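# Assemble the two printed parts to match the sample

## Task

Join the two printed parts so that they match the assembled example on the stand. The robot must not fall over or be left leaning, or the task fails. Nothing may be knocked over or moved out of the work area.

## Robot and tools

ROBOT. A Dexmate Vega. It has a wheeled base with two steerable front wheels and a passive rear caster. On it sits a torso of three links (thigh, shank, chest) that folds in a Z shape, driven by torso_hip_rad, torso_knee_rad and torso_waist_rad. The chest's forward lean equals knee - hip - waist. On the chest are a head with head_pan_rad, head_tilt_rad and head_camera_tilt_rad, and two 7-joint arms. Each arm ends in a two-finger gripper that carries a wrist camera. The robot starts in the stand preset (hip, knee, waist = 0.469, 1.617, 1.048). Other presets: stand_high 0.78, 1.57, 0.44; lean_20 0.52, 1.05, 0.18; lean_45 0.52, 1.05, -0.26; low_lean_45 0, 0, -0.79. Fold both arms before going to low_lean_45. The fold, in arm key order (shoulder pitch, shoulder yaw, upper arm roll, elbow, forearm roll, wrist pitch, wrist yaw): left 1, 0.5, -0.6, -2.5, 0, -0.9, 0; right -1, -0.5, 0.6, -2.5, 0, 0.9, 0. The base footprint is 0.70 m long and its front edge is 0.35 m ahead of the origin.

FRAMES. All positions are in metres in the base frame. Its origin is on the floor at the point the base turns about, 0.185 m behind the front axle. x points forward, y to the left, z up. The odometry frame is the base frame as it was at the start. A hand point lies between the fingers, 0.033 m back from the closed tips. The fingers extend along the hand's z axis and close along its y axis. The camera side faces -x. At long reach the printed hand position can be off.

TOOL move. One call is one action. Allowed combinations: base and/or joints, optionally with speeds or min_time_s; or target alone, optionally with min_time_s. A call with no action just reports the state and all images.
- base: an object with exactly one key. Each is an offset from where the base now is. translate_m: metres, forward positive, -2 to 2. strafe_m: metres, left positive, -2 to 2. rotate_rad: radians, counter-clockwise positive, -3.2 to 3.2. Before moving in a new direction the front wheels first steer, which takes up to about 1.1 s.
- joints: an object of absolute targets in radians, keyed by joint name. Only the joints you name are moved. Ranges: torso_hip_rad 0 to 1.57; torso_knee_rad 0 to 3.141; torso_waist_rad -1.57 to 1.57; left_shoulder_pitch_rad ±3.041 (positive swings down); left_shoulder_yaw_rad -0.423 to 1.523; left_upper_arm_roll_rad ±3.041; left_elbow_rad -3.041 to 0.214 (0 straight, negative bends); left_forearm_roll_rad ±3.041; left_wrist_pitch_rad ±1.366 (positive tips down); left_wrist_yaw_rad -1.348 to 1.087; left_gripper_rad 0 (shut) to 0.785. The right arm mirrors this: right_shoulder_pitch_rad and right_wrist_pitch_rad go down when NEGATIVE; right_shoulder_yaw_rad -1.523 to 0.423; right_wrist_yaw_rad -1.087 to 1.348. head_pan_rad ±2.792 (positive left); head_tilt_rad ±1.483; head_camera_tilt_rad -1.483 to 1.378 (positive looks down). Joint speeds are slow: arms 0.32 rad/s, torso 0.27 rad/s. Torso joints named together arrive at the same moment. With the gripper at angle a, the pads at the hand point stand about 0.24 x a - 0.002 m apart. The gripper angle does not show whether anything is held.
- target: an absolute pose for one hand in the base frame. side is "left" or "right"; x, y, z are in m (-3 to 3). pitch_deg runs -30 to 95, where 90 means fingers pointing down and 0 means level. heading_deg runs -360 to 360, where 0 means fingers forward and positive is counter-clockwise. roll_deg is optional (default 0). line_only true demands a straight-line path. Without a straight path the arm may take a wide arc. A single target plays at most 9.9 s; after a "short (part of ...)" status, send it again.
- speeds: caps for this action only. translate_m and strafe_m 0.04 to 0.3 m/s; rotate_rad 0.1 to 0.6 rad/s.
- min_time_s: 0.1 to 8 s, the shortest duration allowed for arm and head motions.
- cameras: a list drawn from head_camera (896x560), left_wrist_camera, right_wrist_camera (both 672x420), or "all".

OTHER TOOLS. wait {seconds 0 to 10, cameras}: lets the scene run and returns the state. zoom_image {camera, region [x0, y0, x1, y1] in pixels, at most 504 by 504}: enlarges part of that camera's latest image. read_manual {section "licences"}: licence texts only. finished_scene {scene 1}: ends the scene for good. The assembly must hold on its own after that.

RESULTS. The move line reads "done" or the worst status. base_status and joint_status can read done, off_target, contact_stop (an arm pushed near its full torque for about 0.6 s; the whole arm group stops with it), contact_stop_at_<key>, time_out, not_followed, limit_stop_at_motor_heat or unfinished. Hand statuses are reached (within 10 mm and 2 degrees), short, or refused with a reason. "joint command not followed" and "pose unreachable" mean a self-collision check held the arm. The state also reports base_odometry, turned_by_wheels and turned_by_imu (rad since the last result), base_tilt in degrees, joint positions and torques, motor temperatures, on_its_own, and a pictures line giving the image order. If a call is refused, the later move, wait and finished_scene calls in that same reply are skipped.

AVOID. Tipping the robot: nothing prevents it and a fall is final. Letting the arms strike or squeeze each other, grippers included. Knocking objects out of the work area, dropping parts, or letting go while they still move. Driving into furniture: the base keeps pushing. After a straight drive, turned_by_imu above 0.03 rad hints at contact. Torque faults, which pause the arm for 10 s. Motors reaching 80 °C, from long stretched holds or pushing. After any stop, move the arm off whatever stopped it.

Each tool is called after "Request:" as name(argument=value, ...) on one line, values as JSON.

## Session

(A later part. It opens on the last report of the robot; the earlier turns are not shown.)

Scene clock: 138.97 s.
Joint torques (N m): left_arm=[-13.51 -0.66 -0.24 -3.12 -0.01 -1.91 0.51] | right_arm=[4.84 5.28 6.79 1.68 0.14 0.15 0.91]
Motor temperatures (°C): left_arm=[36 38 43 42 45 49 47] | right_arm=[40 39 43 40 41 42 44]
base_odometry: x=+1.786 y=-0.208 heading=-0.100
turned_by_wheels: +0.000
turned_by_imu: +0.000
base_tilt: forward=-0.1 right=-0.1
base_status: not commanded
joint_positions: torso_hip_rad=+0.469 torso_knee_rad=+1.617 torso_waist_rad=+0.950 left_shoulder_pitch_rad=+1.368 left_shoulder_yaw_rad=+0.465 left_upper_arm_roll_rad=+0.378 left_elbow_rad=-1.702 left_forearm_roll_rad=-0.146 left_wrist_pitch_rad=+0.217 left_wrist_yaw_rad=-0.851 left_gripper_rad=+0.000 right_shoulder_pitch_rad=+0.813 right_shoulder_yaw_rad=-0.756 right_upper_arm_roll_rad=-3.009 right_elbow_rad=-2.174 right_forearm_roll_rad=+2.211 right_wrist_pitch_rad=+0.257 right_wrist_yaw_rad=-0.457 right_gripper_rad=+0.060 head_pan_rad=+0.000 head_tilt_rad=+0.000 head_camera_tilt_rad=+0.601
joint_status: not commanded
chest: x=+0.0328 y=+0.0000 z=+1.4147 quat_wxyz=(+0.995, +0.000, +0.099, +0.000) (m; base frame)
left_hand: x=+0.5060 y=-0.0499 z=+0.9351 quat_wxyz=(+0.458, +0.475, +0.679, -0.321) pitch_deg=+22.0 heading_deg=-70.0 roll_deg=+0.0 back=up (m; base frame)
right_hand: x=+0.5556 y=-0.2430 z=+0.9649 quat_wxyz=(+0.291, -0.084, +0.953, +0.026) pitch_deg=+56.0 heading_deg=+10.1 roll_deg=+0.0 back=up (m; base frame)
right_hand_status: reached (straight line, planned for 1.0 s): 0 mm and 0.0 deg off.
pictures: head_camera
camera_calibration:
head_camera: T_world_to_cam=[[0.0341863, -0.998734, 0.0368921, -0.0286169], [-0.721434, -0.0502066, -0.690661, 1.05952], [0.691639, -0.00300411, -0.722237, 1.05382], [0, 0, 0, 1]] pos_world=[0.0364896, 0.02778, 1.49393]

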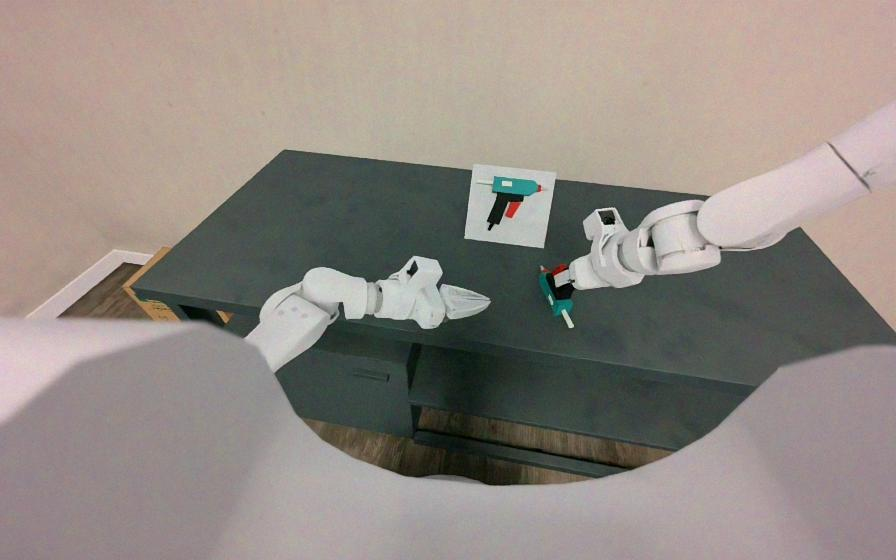

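Request:
move(cameras=["left_wrist_camera", "right_wrist_camera"])

Request:
zoom_image(camera="left_wrist_camera", region=[60, 110, 200, 200])

Request:
zoom_image(camera="right_wrist_camera", region=[255, 0, 395, 90])

Request:
zoom_image(camera="left_wrist_camera", region=[290, 180, 390, 240])

Scene clock: 141.17 s.
Joint torques (N m): left_arm=[-13.06 0.46 -1.53 -3.88 -0.33 -2.05 0.5] | right_arm=[6.6 4.24 7.43 2.19 -0.55 0.67 0.47]
Motor temperatures (°C): left_arm=[36 38 43 42 45 49 47] | right_arm=[40 39 43 40 41 42 44]
base_odometry: x=+1.786 y=-0.208 heading=-0.100
turned_by_wheels: +0.000
turned_by_imu: +0.000
base_tilt: forward=+0.0 right=-0.1
base_status: not commanded
joint_positions: torso_hip_rad=+0.469 torso_knee_rad=+1.617 torso_waist_rad=+0.950 left_shoulder_pitch_rad=+1.368 left_shoulder_yaw_rad=+0.465 left_upper_arm_roll_rad=+0.378 left_elbow_rad=-1.702 left_forearm_roll_rad=-0.146 left_wrist_pitch_rad=+0.217 left_wrist_yaw_rad=-0.851 left_gripper_rad=+0.000 right_shoulder_pitch_rad=+0.813 right_shoulder_yaw_rad=-0.756 right_upper_arm_roll_rad=-3.009 right_elbow_rad=-2.173 right_forearm_roll_rad=+2.211 right_wrist_pitch_rad=+0.258 right_wrist_yaw_rad=-0.457 right_gripper_rad=+0.060 head_pan_rad=+0.000 head_tilt_rad=+0.000 head_camera_tilt_rad=+0.601
joint_status: not commanded
chest: x=+0.0327 y=+0.0000 z=+1.4147 quat_wxyz=(+0.995, +0.000, +0.099, +0.000) (m; base frame)
left_hand: x=+0.5060 y=-0.0499 z=+0.9351 quat_wxyz=(+0.458, +0.475, +0.679, -0.321) pitch_deg=+22.0 heading_deg=-70.0 roll_deg=+0.0 back=up (m; base frame)
right_hand: x=+0.5557 y=-0.2429 z=+0.9648 quat_wxyz=(+0.291, -0.084, +0.953, +0.026) pitch_deg=+56.0 heading_deg=+10.1 roll_deg=+0.0 back=up (m; base frame)
right_hand_status: reached (straight line, planned for 1.0 s): 0 mm and 0.0 deg off.
pictures: left_wrist_camera, right_wrist_camera
camera_calibration:
left_wrist_camera: T_world_to_cam=[[-0.93729, -0.347618, -0.0254743, 0.484164], [-0.122019, 0.395707, -0.910235, 1.00281], [0.326494, -0.850046, -0.413308, 0.321293], [0, 0, 0, 1]] pos_world=[0.471264, 0.044597, 1.05792]
right_wrist_camera: T_world_to_cam=[[0.141582, -0.988568, -0.0518493, -0.26052], [-0.848172, -0.0941337, -0.521289, 1.01872], [0.510449, 0.117782, -0.851803, 0.707619], [0, 0, 0, 1]] pos_world=[0.539733, -0.24499, 1.12029]

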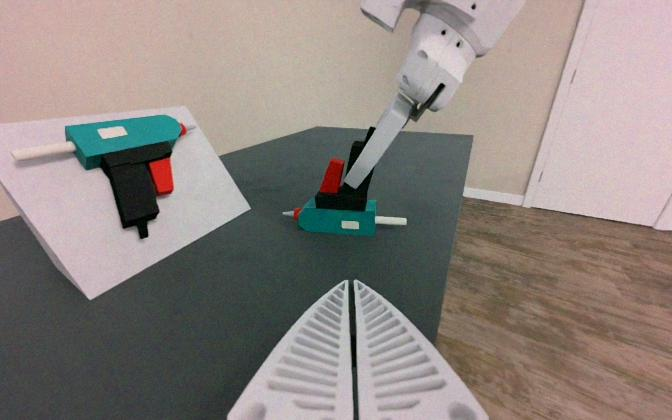

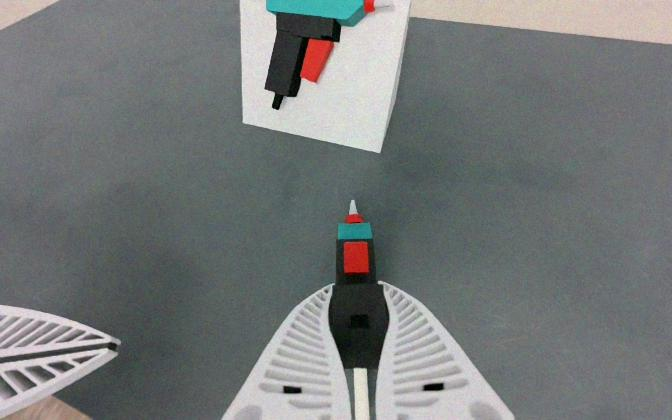

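Scaled by 3.600 from the camera's 672x420 image, which has a finer 960x600 frame.

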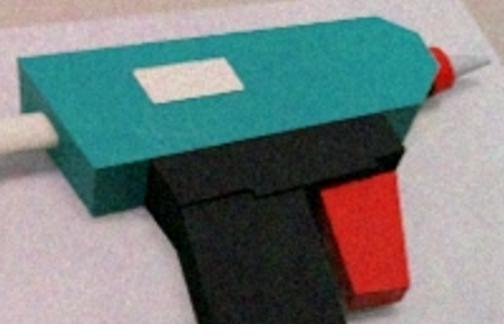

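Scaled by 3.600 from the camera's 672x420 image, which has a finer 960x600 frame.

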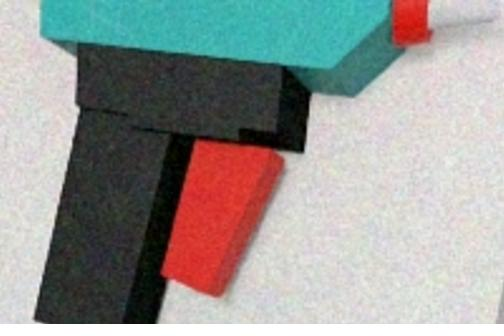

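Scaled by 5.040 from the camera's 672x420 image, which has a finer 960x600 frame.

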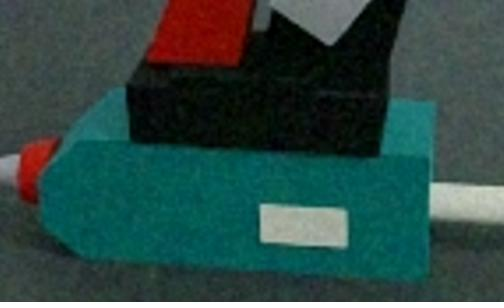

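Request:
move(target={"side": "right", "x": 0.5559, "y": -0.2429, "z": 0.9625, "pitch_deg": 56, "heading_deg": 10.1, "line_only": true}, min_time_s=1.0, cameras=["left_wrist_camera", "right_wrist_camera"])

Request:
zoom_image(camera="left_wrist_camera", region=[290, 160, 390, 240])

Request:
zoom_image(camera="right_wrist_camera", region=[325, 200, 395, 290])

Scene clock: 144.87 s.
Joint torques (N m): left_arm=[-14.25 2.18 -0.88 -3.77 -0.74 -1.46 0.21] | right_arm=[2.25 4.71 6.61 1.64 -0.03 0.55 1.06]
move: done
base_odometry: x=+1.786 y=-0.208 heading=-0.100
turned_by_wheels: +0.000
turned_by_imu: +0.000
base_tilt: forward=-0.1 right=-0.1
base_status: not commanded
joint_positions: torso_hip_rad=+0.469 torso_knee_rad=+1.617 torso_waist_rad=+0.950 left_shoulder_pitch_rad=+1.368 left_shoulder_yaw_rad=+0.465 left_upper_arm_roll_rad=+0.378 left_elbow_rad=-1.702 left_forearm_roll_rad=-0.146 left_wrist_pitch_rad=+0.217 left_wrist_yaw_rad=-0.851 left_gripper_rad=+0.000 right_shoulder_pitch_rad=+0.806 right_shoulder_yaw_rad=-0.755 right_upper_arm_roll_rad=-3.006 right_elbow_rad=-2.169 right_forearm_roll_rad=+2.210 right_wrist_pitch_rad=+0.260 right_wrist_yaw_rad=-0.457 right_gripper_rad=+0.060 head_pan_rad=+0.000 head_tilt_rad=+0.000 head_camera_tilt_rad=+0.601
joint_status: not commanded
chest: x=+0.0326 y=+0.0000 z=+1.4147 quat_wxyz=(+0.995, +0.000, +0.099, +0.000) (m; base frame)
left_hand: x=+0.5059 y=-0.0499 z=+0.9352 quat_wxyz=(+0.458, +0.476, +0.679, -0.321) pitch_deg=+22.0 heading_deg=-70.0 roll_deg=+0.0 back=up (m; base frame)
right_hand: x=+0.5561 y=-0.2430 z=+0.9632 quat_wxyz=(+0.292, -0.084, +0.952, +0.026) pitch_deg=+55.9 heading_deg=+10.1 roll_deg=+0.0 back=up (m; base frame)
right_hand_status: reached (straight line, planned for 1.0 s): 1 mm and 0.1 deg off.
pictures: left_wrist_camera, right_wrist_camera
camera_calibration:
left_wrist_camera: T_world_to_cam=[[-0.937283, -0.347623, -0.0256834, 0.484291], [-0.12184, 0.395762, -0.910235, 1.00281], [0.326583, -0.850018, -0.413295, 0.32131], [0, 0, 0, 1]] pos_world=[0.471164, 0.044597, 1.05802]
right_wrist_camera: T_world_to_cam=[[0.141543, -0.988581, -0.0517033, -0.26089], [-0.847944, -0.0941242, -0.521662, 1.01843], [0.510838, 0.117679, -0.851584, 0.705635], [0, 0, 0, 1]] pos_world=[0.540033, -0.245091, 1.11869]

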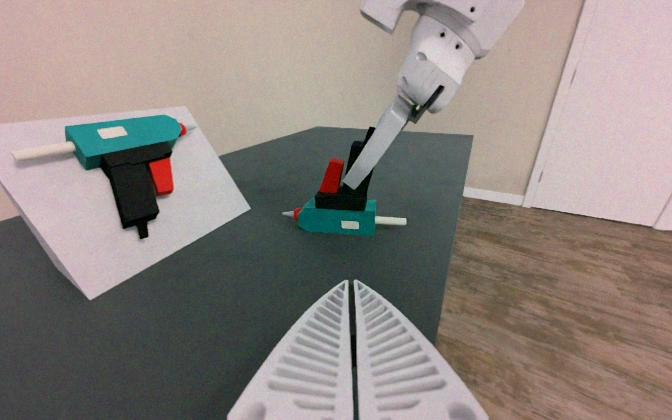

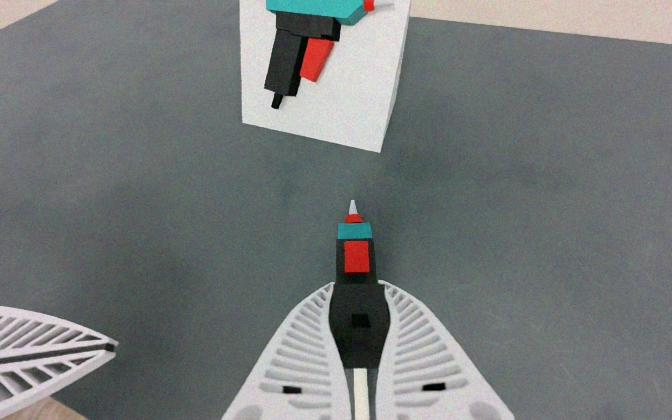

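Scaled by 5.040 from the camera's 672x420 image, which has a finer 960x600 frame.

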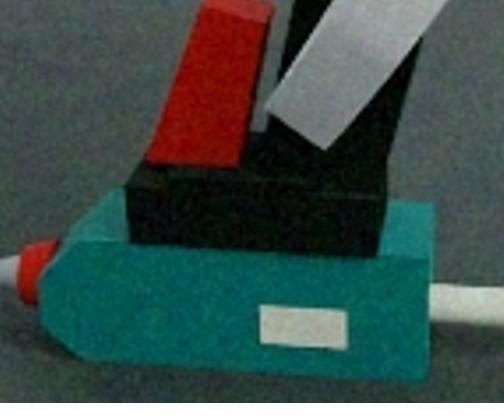

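Scaled by 5.600 from the camera's 672x420 image, which has a finer 960x600 frame.

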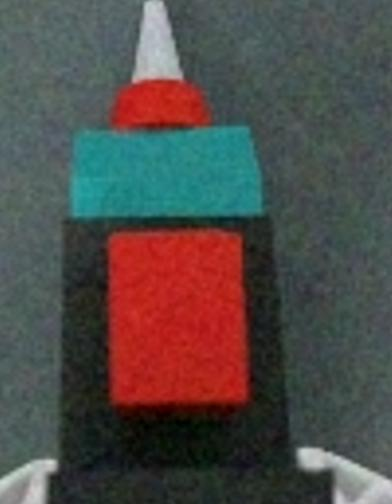

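Request:
zoom_image(camera="right_wrist_camera", region=[260, 0, 320, 40])

Request:
zoom_image(camera="right_wrist_camera", region=[320, 0, 380, 40])

Request:
zoom_image(camera="left_wrist_camera", region=[290, 190, 340, 240])

Request:
zoom_image(camera="left_wrist_camera", region=[340, 190, 390, 240])

Request:
zoom_image(camera="left_wrist_camera", region=[60, 110, 130, 180])

Request:
zoom_image(camera="left_wrist_camera", region=[130, 110, 200, 180])

Scaled by 8.400 from the camera's 672x420 image, which has a finer 960x600 frame.

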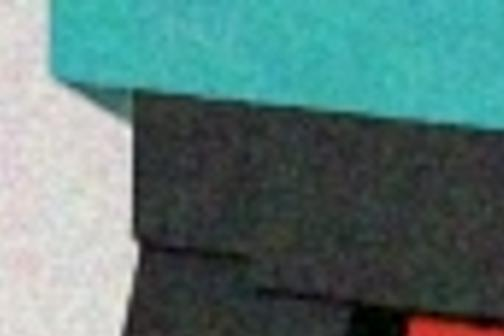

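Scaled by 8.400 from the camera's 672x420 image, which has a finer 960x600 frame.

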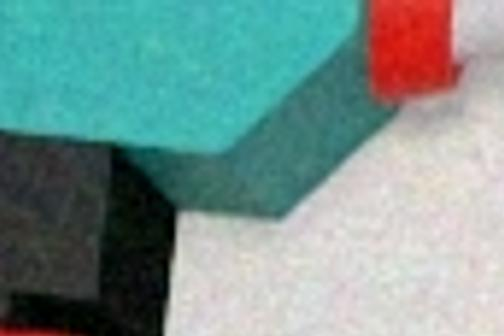

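Scaled by 10.080 from the camera's 672x420 image, which has a finer 960x600 frame.

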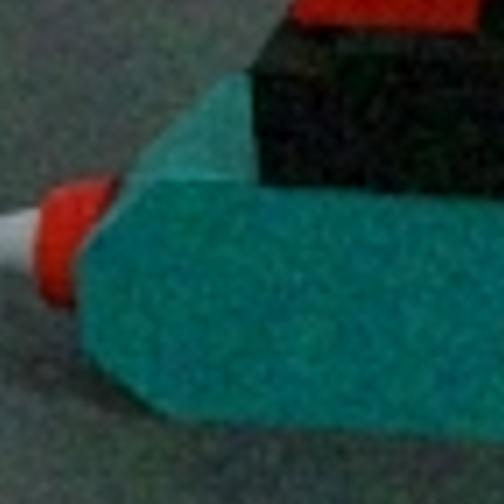

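Scaled by 10.080 from the camera's 672x420 image, which has a finer 960x600 frame.

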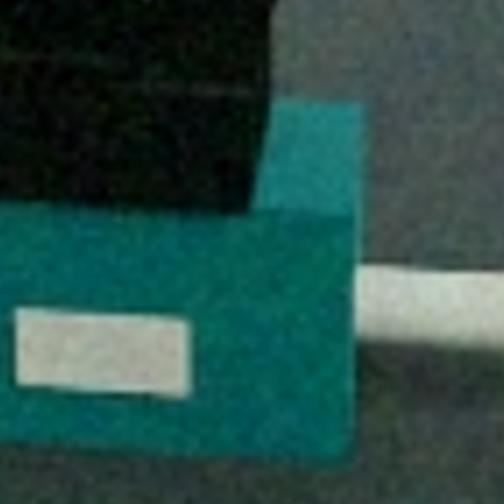

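Scaled by 7.200 from the camera's 672x420 image, which has a finer 960x600 frame.

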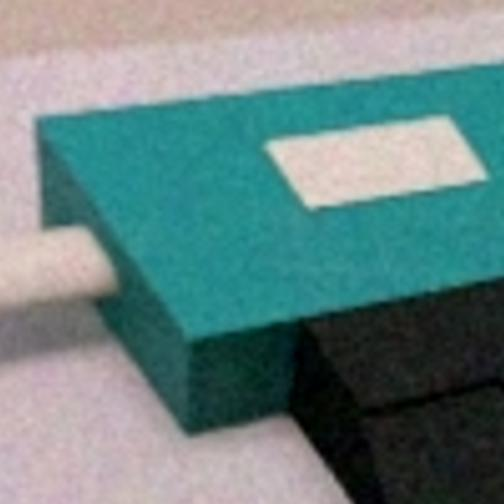

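Scaled by 7.200 from the camera's 672x420 image, which has a finer 960x600 frame.

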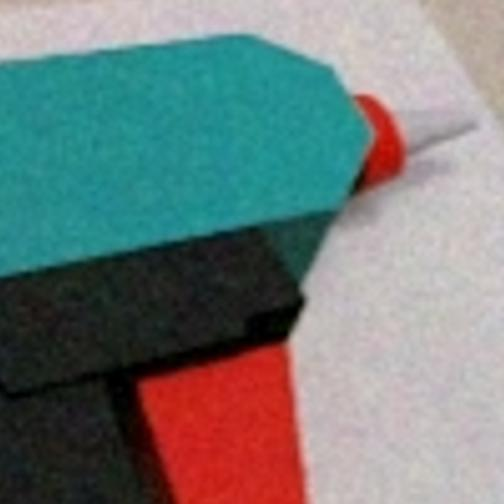

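Request:
move(target={"side": "right", "x": 0.555, "y": -0.2437, "z": 0.9638, "pitch_deg": 56, "heading_deg": 10.1, "line_only": true}, min_time_s=1.0, cameras=["left_wrist_camera", "right_wrist_camera"])

Request:
zoom_image(camera="left_wrist_camera", region=[290, 160, 390, 240])

Request:
zoom_image(camera="right_wrist_camera", region=[325, 200, 395, 290])

Scene clock: 148.33 s.
Joint torques (N m): left_arm=[-14.77 2.18 -0.49 -2.86 -0.44 -1.97 0.49] | right_arm=[15.76 1.27 1.98 -1.07 -0.23 0.24 0.51]
move: done
base_odometry: x=+1.786 y=-0.208 heading=-0.100
turned_by_wheels: +0.000
turned_by_imu: +0.000
base_tilt: forward=-0.1 right=-0.1
base_status: not commanded
joint_positions: torso_hip_rad=+0.469 torso_knee_rad=+1.617 torso_waist_rad=+0.950 left_shoulder_pitch_rad=+1.368 left_shoulder_yaw_rad=+0.465 left_upper_arm_roll_rad=+0.378 left_elbow_rad=-1.702 left_forearm_roll_rad=-0.146 left_wrist_pitch_rad=+0.217 left_wrist_yaw_rad=-0.851 left_gripper_rad=+0.000 right_shoulder_pitch_rad=+0.810 right_shoulder_yaw_rad=-0.757 right_upper_arm_roll_rad=-3.010 right_elbow_rad=-2.172 right_forearm_roll_rad=+2.209 right_wrist_pitch_rad=+0.259 right_wrist_yaw_rad=-0.456 right_gripper_rad=+0.060 head_pan_rad=+0.000 head_tilt_rad=+0.000 head_camera_tilt_rad=+0.601
joint_status: not commanded
chest: x=+0.0326 y=+0.0000 z=+1.4147 quat_wxyz=(+0.995, +0.000, +0.099, +0.000) (m; base frame)
left_hand: x=+0.5059 y=-0.0499 z=+0.9352 quat_wxyz=(+0.458, +0.476, +0.679, -0.321) pitch_deg=+22.0 heading_deg=-70.0 roll_deg=+0.0 back=up (m; base frame)
right_hand: x=+0.5553 y=-0.2436 z=+0.9638 quat_wxyz=(+0.291, -0.084, +0.953, +0.026) pitch_deg=+56.0 heading_deg=+10.1 roll_deg=+0.0 back=up (m; base frame)
right_hand_status: reached (straight line, planned for 1.0 s): 0 mm and 0.0 deg off.
pictures: left_wrist_camera, right_wrist_camera
camera_calibration:
left_wrist_camera: T_world_to_cam=[[-0.937283, -0.347623, -0.0256834, 0.484291], [-0.12184, 0.395762, -0.910235, 1.00281], [0.326583, -0.850018, -0.413295, 0.32131], [0, 0, 0, 1]] pos_world=[0.471164, 0.044597, 1.05802]
right_wrist_camera: T_world_to_cam=[[0.14166, -0.988559, -0.0518006, -0.261316], [-0.848159, -0.0942251, -0.521295, 1.01786], [0.51045, 0.117782, -0.851803, 0.707002], [0, 0, 0, 1]] pos_world=[0.539433, -0.24569, 1.11929]

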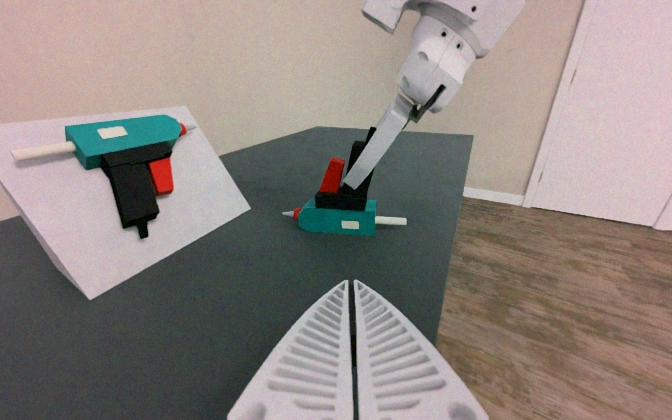

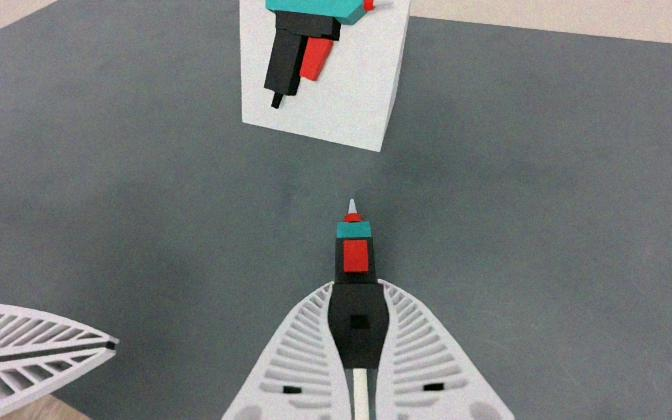

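Scaled by 5.040 from the camera's 672x420 image, which has a finer 960x600 frame.

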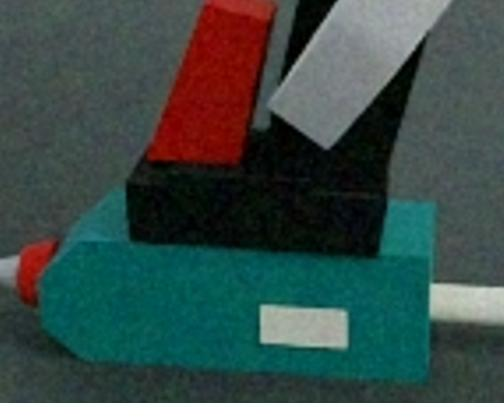

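Scaled by 5.600 from the camera's 672x420 image, which has a finer 960x600 frame.

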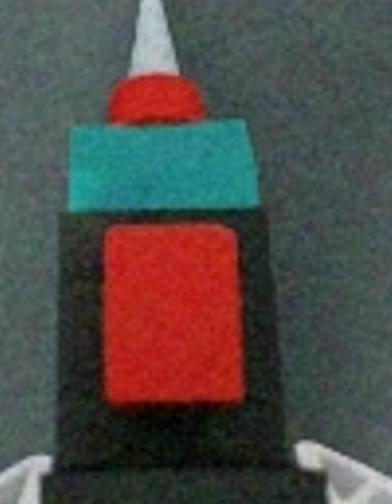

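Request:
move(joints={"right_gripper_rad": 0.24}, min_time_s=1.2, cameras=["left_wrist_camera", "right_wrist_camera"])

Request:
zoom_image(camera="left_wrist_camera", region=[290, 130, 410, 240])

Request:
zoom_image(camera="right_wrist_camera", region=[300, 200, 420, 400])

Scene clock: 149.37 s.
Joint torques (N m): left_arm=[-15.35 0.34 -1.04 -3.52 -0.26 -1.47 0.24] | right_arm=[17.11 2.2 2.81 0.71 -0.52 0.86 0.12]
move: done
base_odometry: x=+1.786 y=-0.208 heading=-0.100
turned_by_wheels: +0.000
turned_by_imu: +0.000
base_tilt: forward=-0.1 right=-0.1
base_status: not commanded
joint_positions: torso_hip_rad=+0.469 torso_knee_rad=+1.617 torso_waist_rad=+0.950 left_shoulder_pitch_rad=+1.368 left_shoulder_yaw_rad=+0.465 left_upper_arm_roll_rad=+0.378 left_elbow_rad=-1.702 left_forearm_roll_rad=-0.146 left_wrist_pitch_rad=+0.217 left_wrist_yaw_rad=-0.851 left_gripper_rad=+0.000 right_shoulder_pitch_rad=+0.811 right_shoulder_yaw_rad=-0.757 right_upper_arm_roll_rad=-3.010 right_elbow_rad=-2.172 right_forearm_roll_rad=+2.209 right_wrist_pitch_rad=+0.259 right_wrist_yaw_rad=-0.456 right_gripper_rad=+0.240 head_pan_rad=+0.000 head_tilt_rad=+0.000 head_camera_tilt_rad=+0.601
joint_status: all done
chest: x=+0.0326 y=+0.0000 z=+1.4147 quat_wxyz=(+0.995, +0.000, +0.099, +0.000) (m; base frame)
left_hand: x=+0.5059 y=-0.0499 z=+0.9352 quat_wxyz=(+0.458, +0.476, +0.679, -0.321) pitch_deg=+22.0 heading_deg=-70.0 roll_deg=+0.0 back=up (m; base frame)
right_hand: x=+0.5551 y=-0.2436 z=+0.9638 quat_wxyz=(+0.291, -0.084, +0.953, +0.026) pitch_deg=+56.0 heading_deg=+10.1 roll_deg=+0.0 back=up (m; base frame)
pictures: left_wrist_camera, right_wrist_camera
camera_calibration:
left_wrist_camera: T_world_to_cam=[[-0.937283, -0.347623, -0.0256834, 0.484291], [-0.12184, 0.395762, -0.910235, 1.00281], [0.326583, -0.850018, -0.413295, 0.32131], [0, 0, 0, 1]] pos_world=[0.471164, 0.044597, 1.05802]
right_wrist_camera: T_world_to_cam=[[0.141693, -0.988547, -0.0519405, -0.261239], [-0.848317, -0.0942166, -0.521039, 1.01753], [0.510178, 0.11789, -0.851951, 0.707539], [0, 0, 0, 1]] pos_world=[0.539233, -0.24579, 1.11939]

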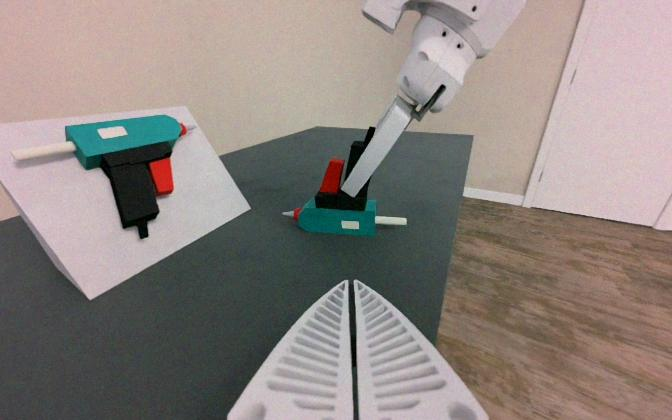

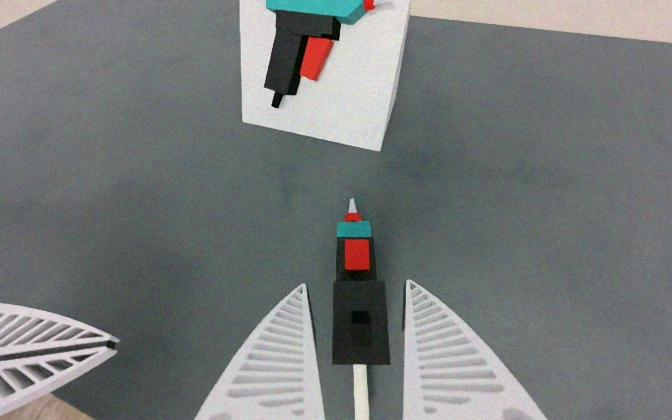

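Scaled by 4.200 from the camera's 672x420 image, which has a finer 960x600 frame.

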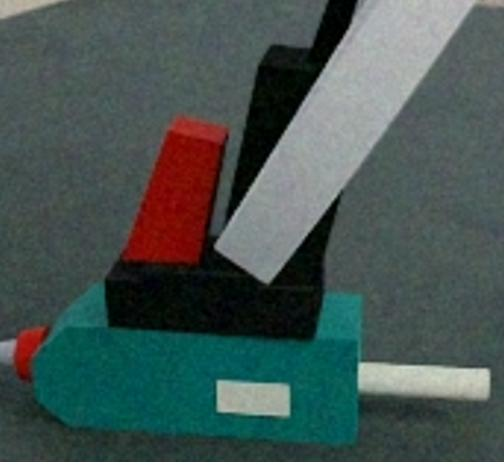

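Scaled by 2.520 from the camera's 672x420 image, which has a finer 960x600 frame.

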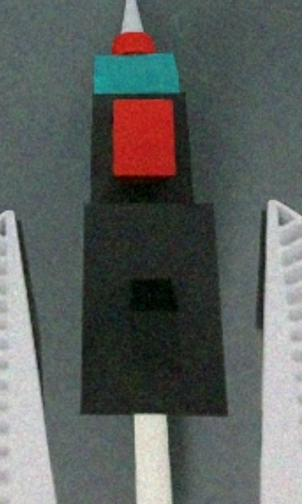

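Request:
move(target={"side": "right", "x": 0.483, "y": -0.2565, "z": 1.072, "pitch_deg": 56, "heading_deg": 10.1, "line_only": true}, cameras=["left_wrist_camera", "right_wrist_camera"])

Request:
zoom_image(camera="left_wrist_camera", region=[290, 120, 410, 240])

Request:
zoom_image(camera="right_wrist_camera", region=[280, 150, 430, 350])

Scene clock: 150.13 s.
Joint torques (N m): left_arm=[-13.46 1.89 -2.07 -3.35 -0.52 -2.23 0.35] | right_arm=[18.94 1.37 2.9 -1.71 -0.33 1.09 0.5]
move: refused
base_odometry: x=+1.786 y=-0.208 heading=-0.100
turned_by_wheels: +0.000
turned_by_imu: +0.000
base_tilt: forward=+0.0 right=-0.1
base_status: not commanded
joint_positions: torso_hip_rad=+0.469 torso_knee_rad=+1.617 torso_waist_rad=+0.950 left_shoulder_pitch_rad=+1.368 left_shoulder_yaw_rad=+0.465 left_upper_arm_roll_rad=+0.378 left_elbow_rad=-1.702 left_forearm_roll_rad=-0.146 left_wrist_pitch_rad=+0.217 left_wrist_yaw_rad=-0.851 left_gripper_rad=+0.000 right_shoulder_pitch_rad=+0.811 right_shoulder_yaw_rad=-0.757 right_upper_arm_roll_rad=-3.010 right_elbow_rad=-2.172 right_forearm_roll_rad=+2.209 right_wrist_pitch_rad=+0.259 right_wrist_yaw_rad=-0.456 right_gripper_rad=+0.240 head_pan_rad=+0.000 head_tilt_rad=+0.000 head_camera_tilt_rad=+0.601
joint_status: not commanded
chest: x=+0.0326 y=+0.0000 z=+1.4147 quat_wxyz=(+0.995, +0.000, +0.099, +0.000) (m; base frame)
left_hand: x=+0.5059 y=-0.0499 z=+0.9352 quat_wxyz=(+0.458, +0.476, +0.679, -0.321) pitch_deg=+22.0 heading_deg=-70.0 roll_deg=+0.0 back=up (m; base frame)
right_hand: x=+0.5551 y=-0.2436 z=+0.9638 quat_wxyz=(+0.291, -0.084, +0.953, +0.026) pitch_deg=+56.0 heading_deg=+10.1 roll_deg=+0.0 back=up (m; base frame)
right_hand_status: refused: you asked line_only, and the move would not run on a straight line (no straight line was possible) but on a checked arc of 18.8 s: over the whole arc the hand travels 3.97 m to end 0.13 m from its start, up to 1.19 m off the straight line; right_upper_arm_roll_rad turns most, 5.91 rad; on the way or at its end the hand turns up to 180 deg from its attitude at the start. Nothing moved.
pictures: left_wrist_camera, right_wrist_camera
camera_calibration:
left_wrist_camera: T_world_to_cam=[[-0.937283, -0.347623, -0.0256834, 0.484291], [-0.12184, 0.395762, -0.910235, 1.00281], [0.326583, -0.850018, -0.413295, 0.32131], [0, 0, 0, 1]] pos_world=[0.471164, 0.044597, 1.05802]
right_wrist_camera: T_world_to_cam=[[0.14169, -0.988548, -0.0519347, -0.261244], [-0.848343, -0.0942235, -0.520995, 1.01749], [0.510135, 0.117878, -0.851978, 0.70759], [0, 0, 0, 1]] pos_world=[0.539233, -0.24579, 1.11939]

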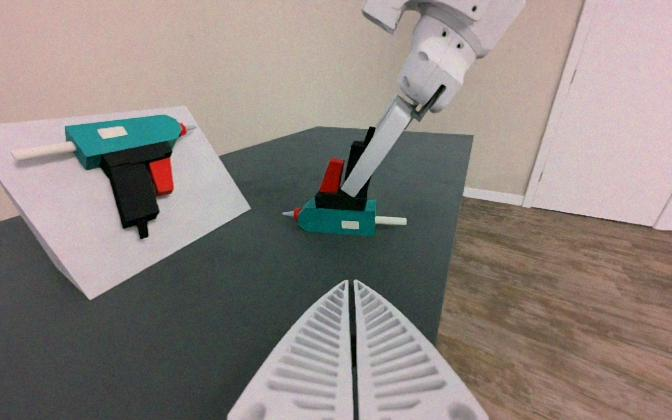

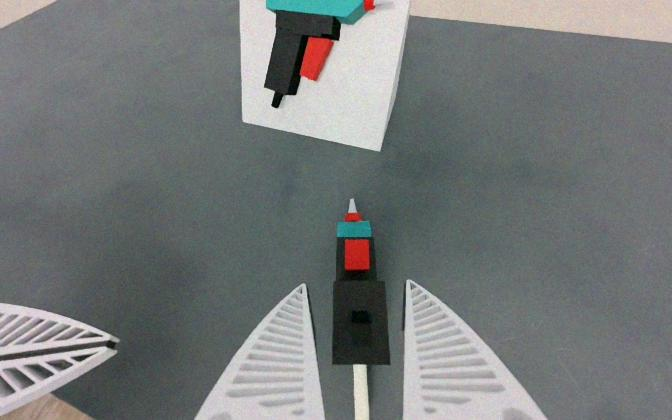

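Scaled by 4.200 from the camera's 672x420 image, which has a finer 960x600 frame.

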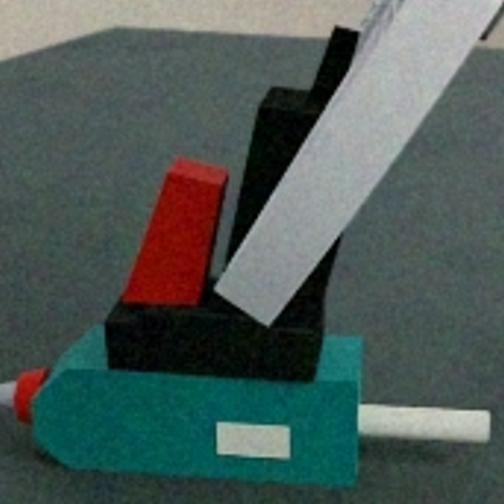

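Scaled by 2.520 from the camera's 672x420 image, which has a finer 960x600 frame.

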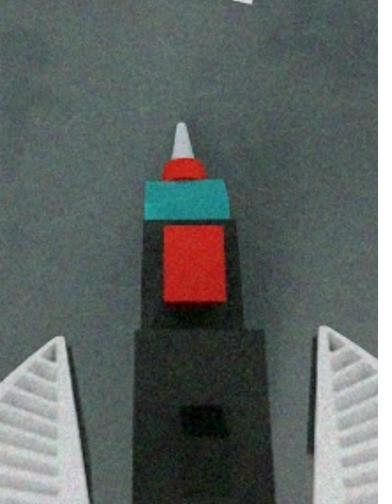

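Request:
move(target={"side": "right", "x": 0.518, "y": -0.2502, "z": 1.02, "pitch_deg": 61, "heading_deg": 10.1, "line_only": true}, cameras=["left_wrist_camera"])

Scene clock: 153.27 s.
Joint torques (N m): left_arm=[-14.44 0.95 -0.36 -3.05 -0.44 -1.93 0.5] | right_arm=[18.43 3.16 3.53 -0.82 -0.27 1.58 -0.43]
move: done
base_odometry: x=+1.786 y=-0.208 heading=-0.100
turned_by_wheels: +0.000
turned_by_imu: +0.000
base_tilt: forward=+0.0 right=-0.1
base_status: not commanded
joint_positions: torso_hip_rad=+0.469 torso_knee_rad=+1.617 torso_waist_rad=+0.950 left_shoulder_pitch_rad=+1.368 left_shoulder_yaw_rad=+0.465 left_upper_arm_roll_rad=+0.378 left_elbow_rad=-1.702 left_forearm_roll_rad=-0.146 left_wrist_pitch_rad=+0.217 left_wrist_yaw_rad=-0.851 left_gripper_rad=+0.000 right_shoulder_pitch_rad=+1.080 right_shoulder_yaw_rad=-0.892 right_upper_arm_roll_rad=-3.040 right_elbow_rad=-2.283 right_forearm_roll_rad=+2.257 right_wrist_pitch_rad=-0.029 right_wrist_yaw_rad=-0.507 right_gripper_rad=+0.240 head_pan_rad=+0.000 head_tilt_rad=+0.000 head_camera_tilt_rad=+0.601
joint_status: not commanded
chest: x=+0.0326 y=+0.0000 z=+1.4147 quat_wxyz=(+0.995, +0.000, +0.099, +0.000) (m; base frame)
left_hand: x=+0.5059 y=-0.0499 z=+0.9352 quat_wxyz=(+0.458, +0.476, +0.679, -0.321) pitch_deg=+22.0 heading_deg=-70.0 roll_deg=+0.0 back=up (m; base frame)
right_hand: x=+0.5189 y=-0.2502 z=+1.0192 quat_wxyz=(+0.250, -0.085, +0.964, +0.022) pitch_deg=+60.9 heading_deg=+10.1 roll_deg=+0.0 back=up (m; base frame)
right_hand_status: reached (straight line, planned for 1.3 s): 1 mm and 0.1 deg off.
pictures: left_wrist_camera
camera_calibration:
left_wrist_camera: T_world_to_cam=[[-0.937283, -0.347623, -0.0256834, 0.484291], [-0.12184, 0.395762, -0.910235, 1.00281], [0.326583, -0.850018, -0.413295, 0.32131], [0, 0, 0, 1]] pos_world=[0.471164, 0.044597, 1.05802]

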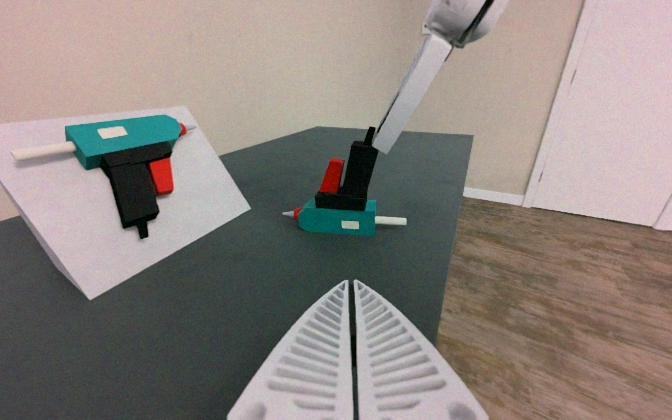

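Request:
move(target={"side": "right", "x": 0.475, "y": -0.258, "z": 1.05, "pitch_deg": 67, "heading_deg": 10.1, "line_only": true}, cameras=["left_wrist_camera", "right_wrist_camera"])

Request:
zoom_image(camera="left_wrist_camera", region=[280, 120, 400, 240])

Request:
zoom_image(camera="right_wrist_camera", region=[280, 100, 430, 300])

Scene clock: 156.27 s.
Joint torques (N m): left_arm=[-12.99 -1.44 -0.52 -5.02 -0.36 -1.73 0.33] | right_arm=[16.11 2.71 4.97 1.16 0.12 0.11 -0.12]
move: done
base_odometry: x=+1.786 y=-0.208 heading=-0.100
turned_by_wheels: +0.000
turned_by_imu: +0.000
base_tilt: forward=-0.1 right=-0.1
base_status: not commanded
joint_positions: torso_hip_rad=+0.469 torso_knee_rad=+1.617 torso_waist_rad=+0.950 left_shoulder_pitch_rad=+1.368 left_shoulder_yaw_rad=+0.465 left_upper_arm_roll_rad=+0.378 left_elbow_rad=-1.702 left_forearm_roll_rad=-0.146 left_wrist_pitch_rad=+0.217 left_wrist_yaw_rad=-0.851 left_gripper_rad=+0.000 right_shoulder_pitch_rad=+1.260 right_shoulder_yaw_rad=-1.029 right_upper_arm_roll_rad=-3.041 right_elbow_rad=-2.325 right_forearm_roll_rad=+2.330 right_wrist_pitch_rad=-0.313 right_wrist_yaw_rad=-0.589 right_gripper_rad=+0.240 head_pan_rad=+0.000 head_tilt_rad=+0.000 head_camera_tilt_rad=+0.601
joint_status: not commanded
chest: x=+0.0326 y=+0.0000 z=+1.4147 quat_wxyz=(+0.995, +0.000, +0.099, +0.000) (m; base frame)
left_hand: x=+0.5059 y=-0.0499 z=+0.9352 quat_wxyz=(+0.458, +0.476, +0.679, -0.321) pitch_deg=+22.0 heading_deg=-70.0 roll_deg=+0.0 back=up (m; base frame)
right_hand: x=+0.4760 y=-0.2579 z=+1.0495 quat_wxyz=(+0.200, -0.086, +0.976, +0.018) pitch_deg=+66.9 heading_deg=+10.1 roll_deg=+0.0 back=up (m; base frame)
right_hand_status: reached (straight line, planned for 1.2 s): 1 mm and 0.1 deg off.
pictures: left_wrist_camera, right_wrist_camera
camera_calibration:
left_wrist_camera: T_world_to_cam=[[-0.937283, -0.347623, -0.0256834, 0.484291], [-0.12184, 0.395762, -0.910235, 1.00281], [0.326583, -0.850018, -0.413295, 0.32131], [0, 0, 0, 1]] pos_world=[0.471164, 0.044597, 1.05802]
right_wrist_camera: T_world_to_cam=[[0.132295, -0.990216, -0.0443824, -0.263562], [-0.930163, -0.108552, -0.350733, 0.850182], [0.342484, 0.0876831, -0.935423, 0.982201], [0, 0, 0, 1]] pos_world=[0.489288, -0.254817, 1.20526]

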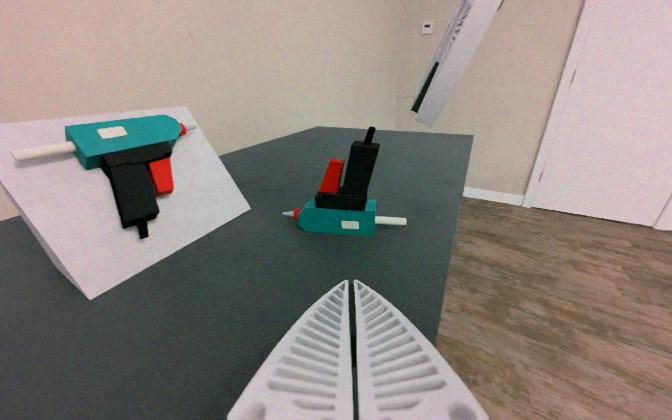

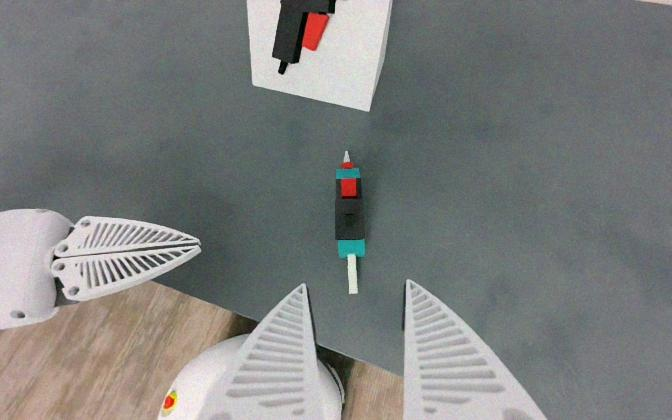

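Scaled by 4.200 from the camera's 672x420 image, which has a finer 960x600 frame.

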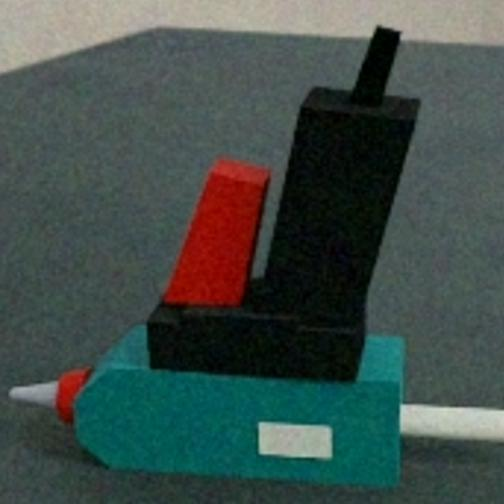

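Scaled by 2.520 from the camera's 672x420 image, which has a finer 960x600 frame.

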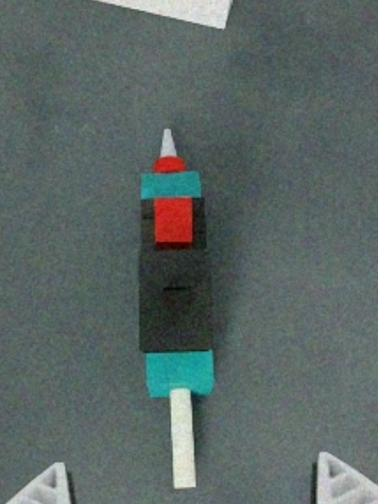

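Request:
zoom_image(camera="left_wrist_camera", region=[290, 180, 340, 240])

Request:
zoom_image(camera="left_wrist_camera", region=[335, 180, 385, 240])

Request:
zoom_image(camera="right_wrist_camera", region=[320, 140, 380, 300])

Scaled by 8.400 from the camera's 672x420 image, which has a finer 960x600 frame.

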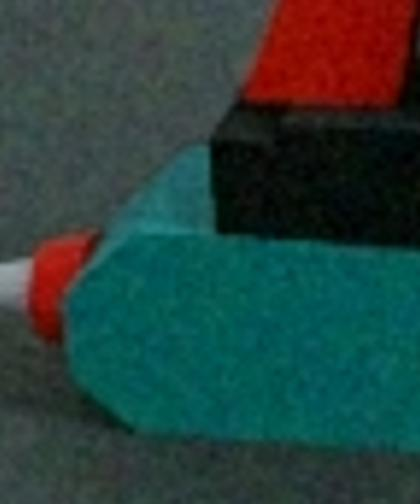

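Scaled by 8.400 from the camera's 672x420 image, which has a finer 960x600 frame.

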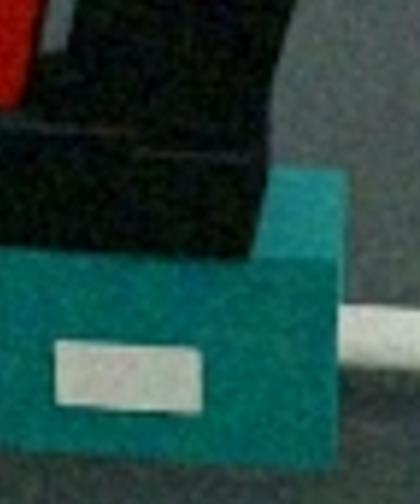

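Scaled by 3.150 from the camera's 672x420 image, which has a finer 960x600 frame.

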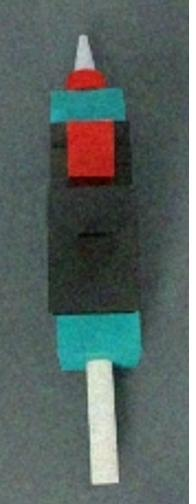

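Request:
finished_scene(scene=1)

The scene is finished: the task was done.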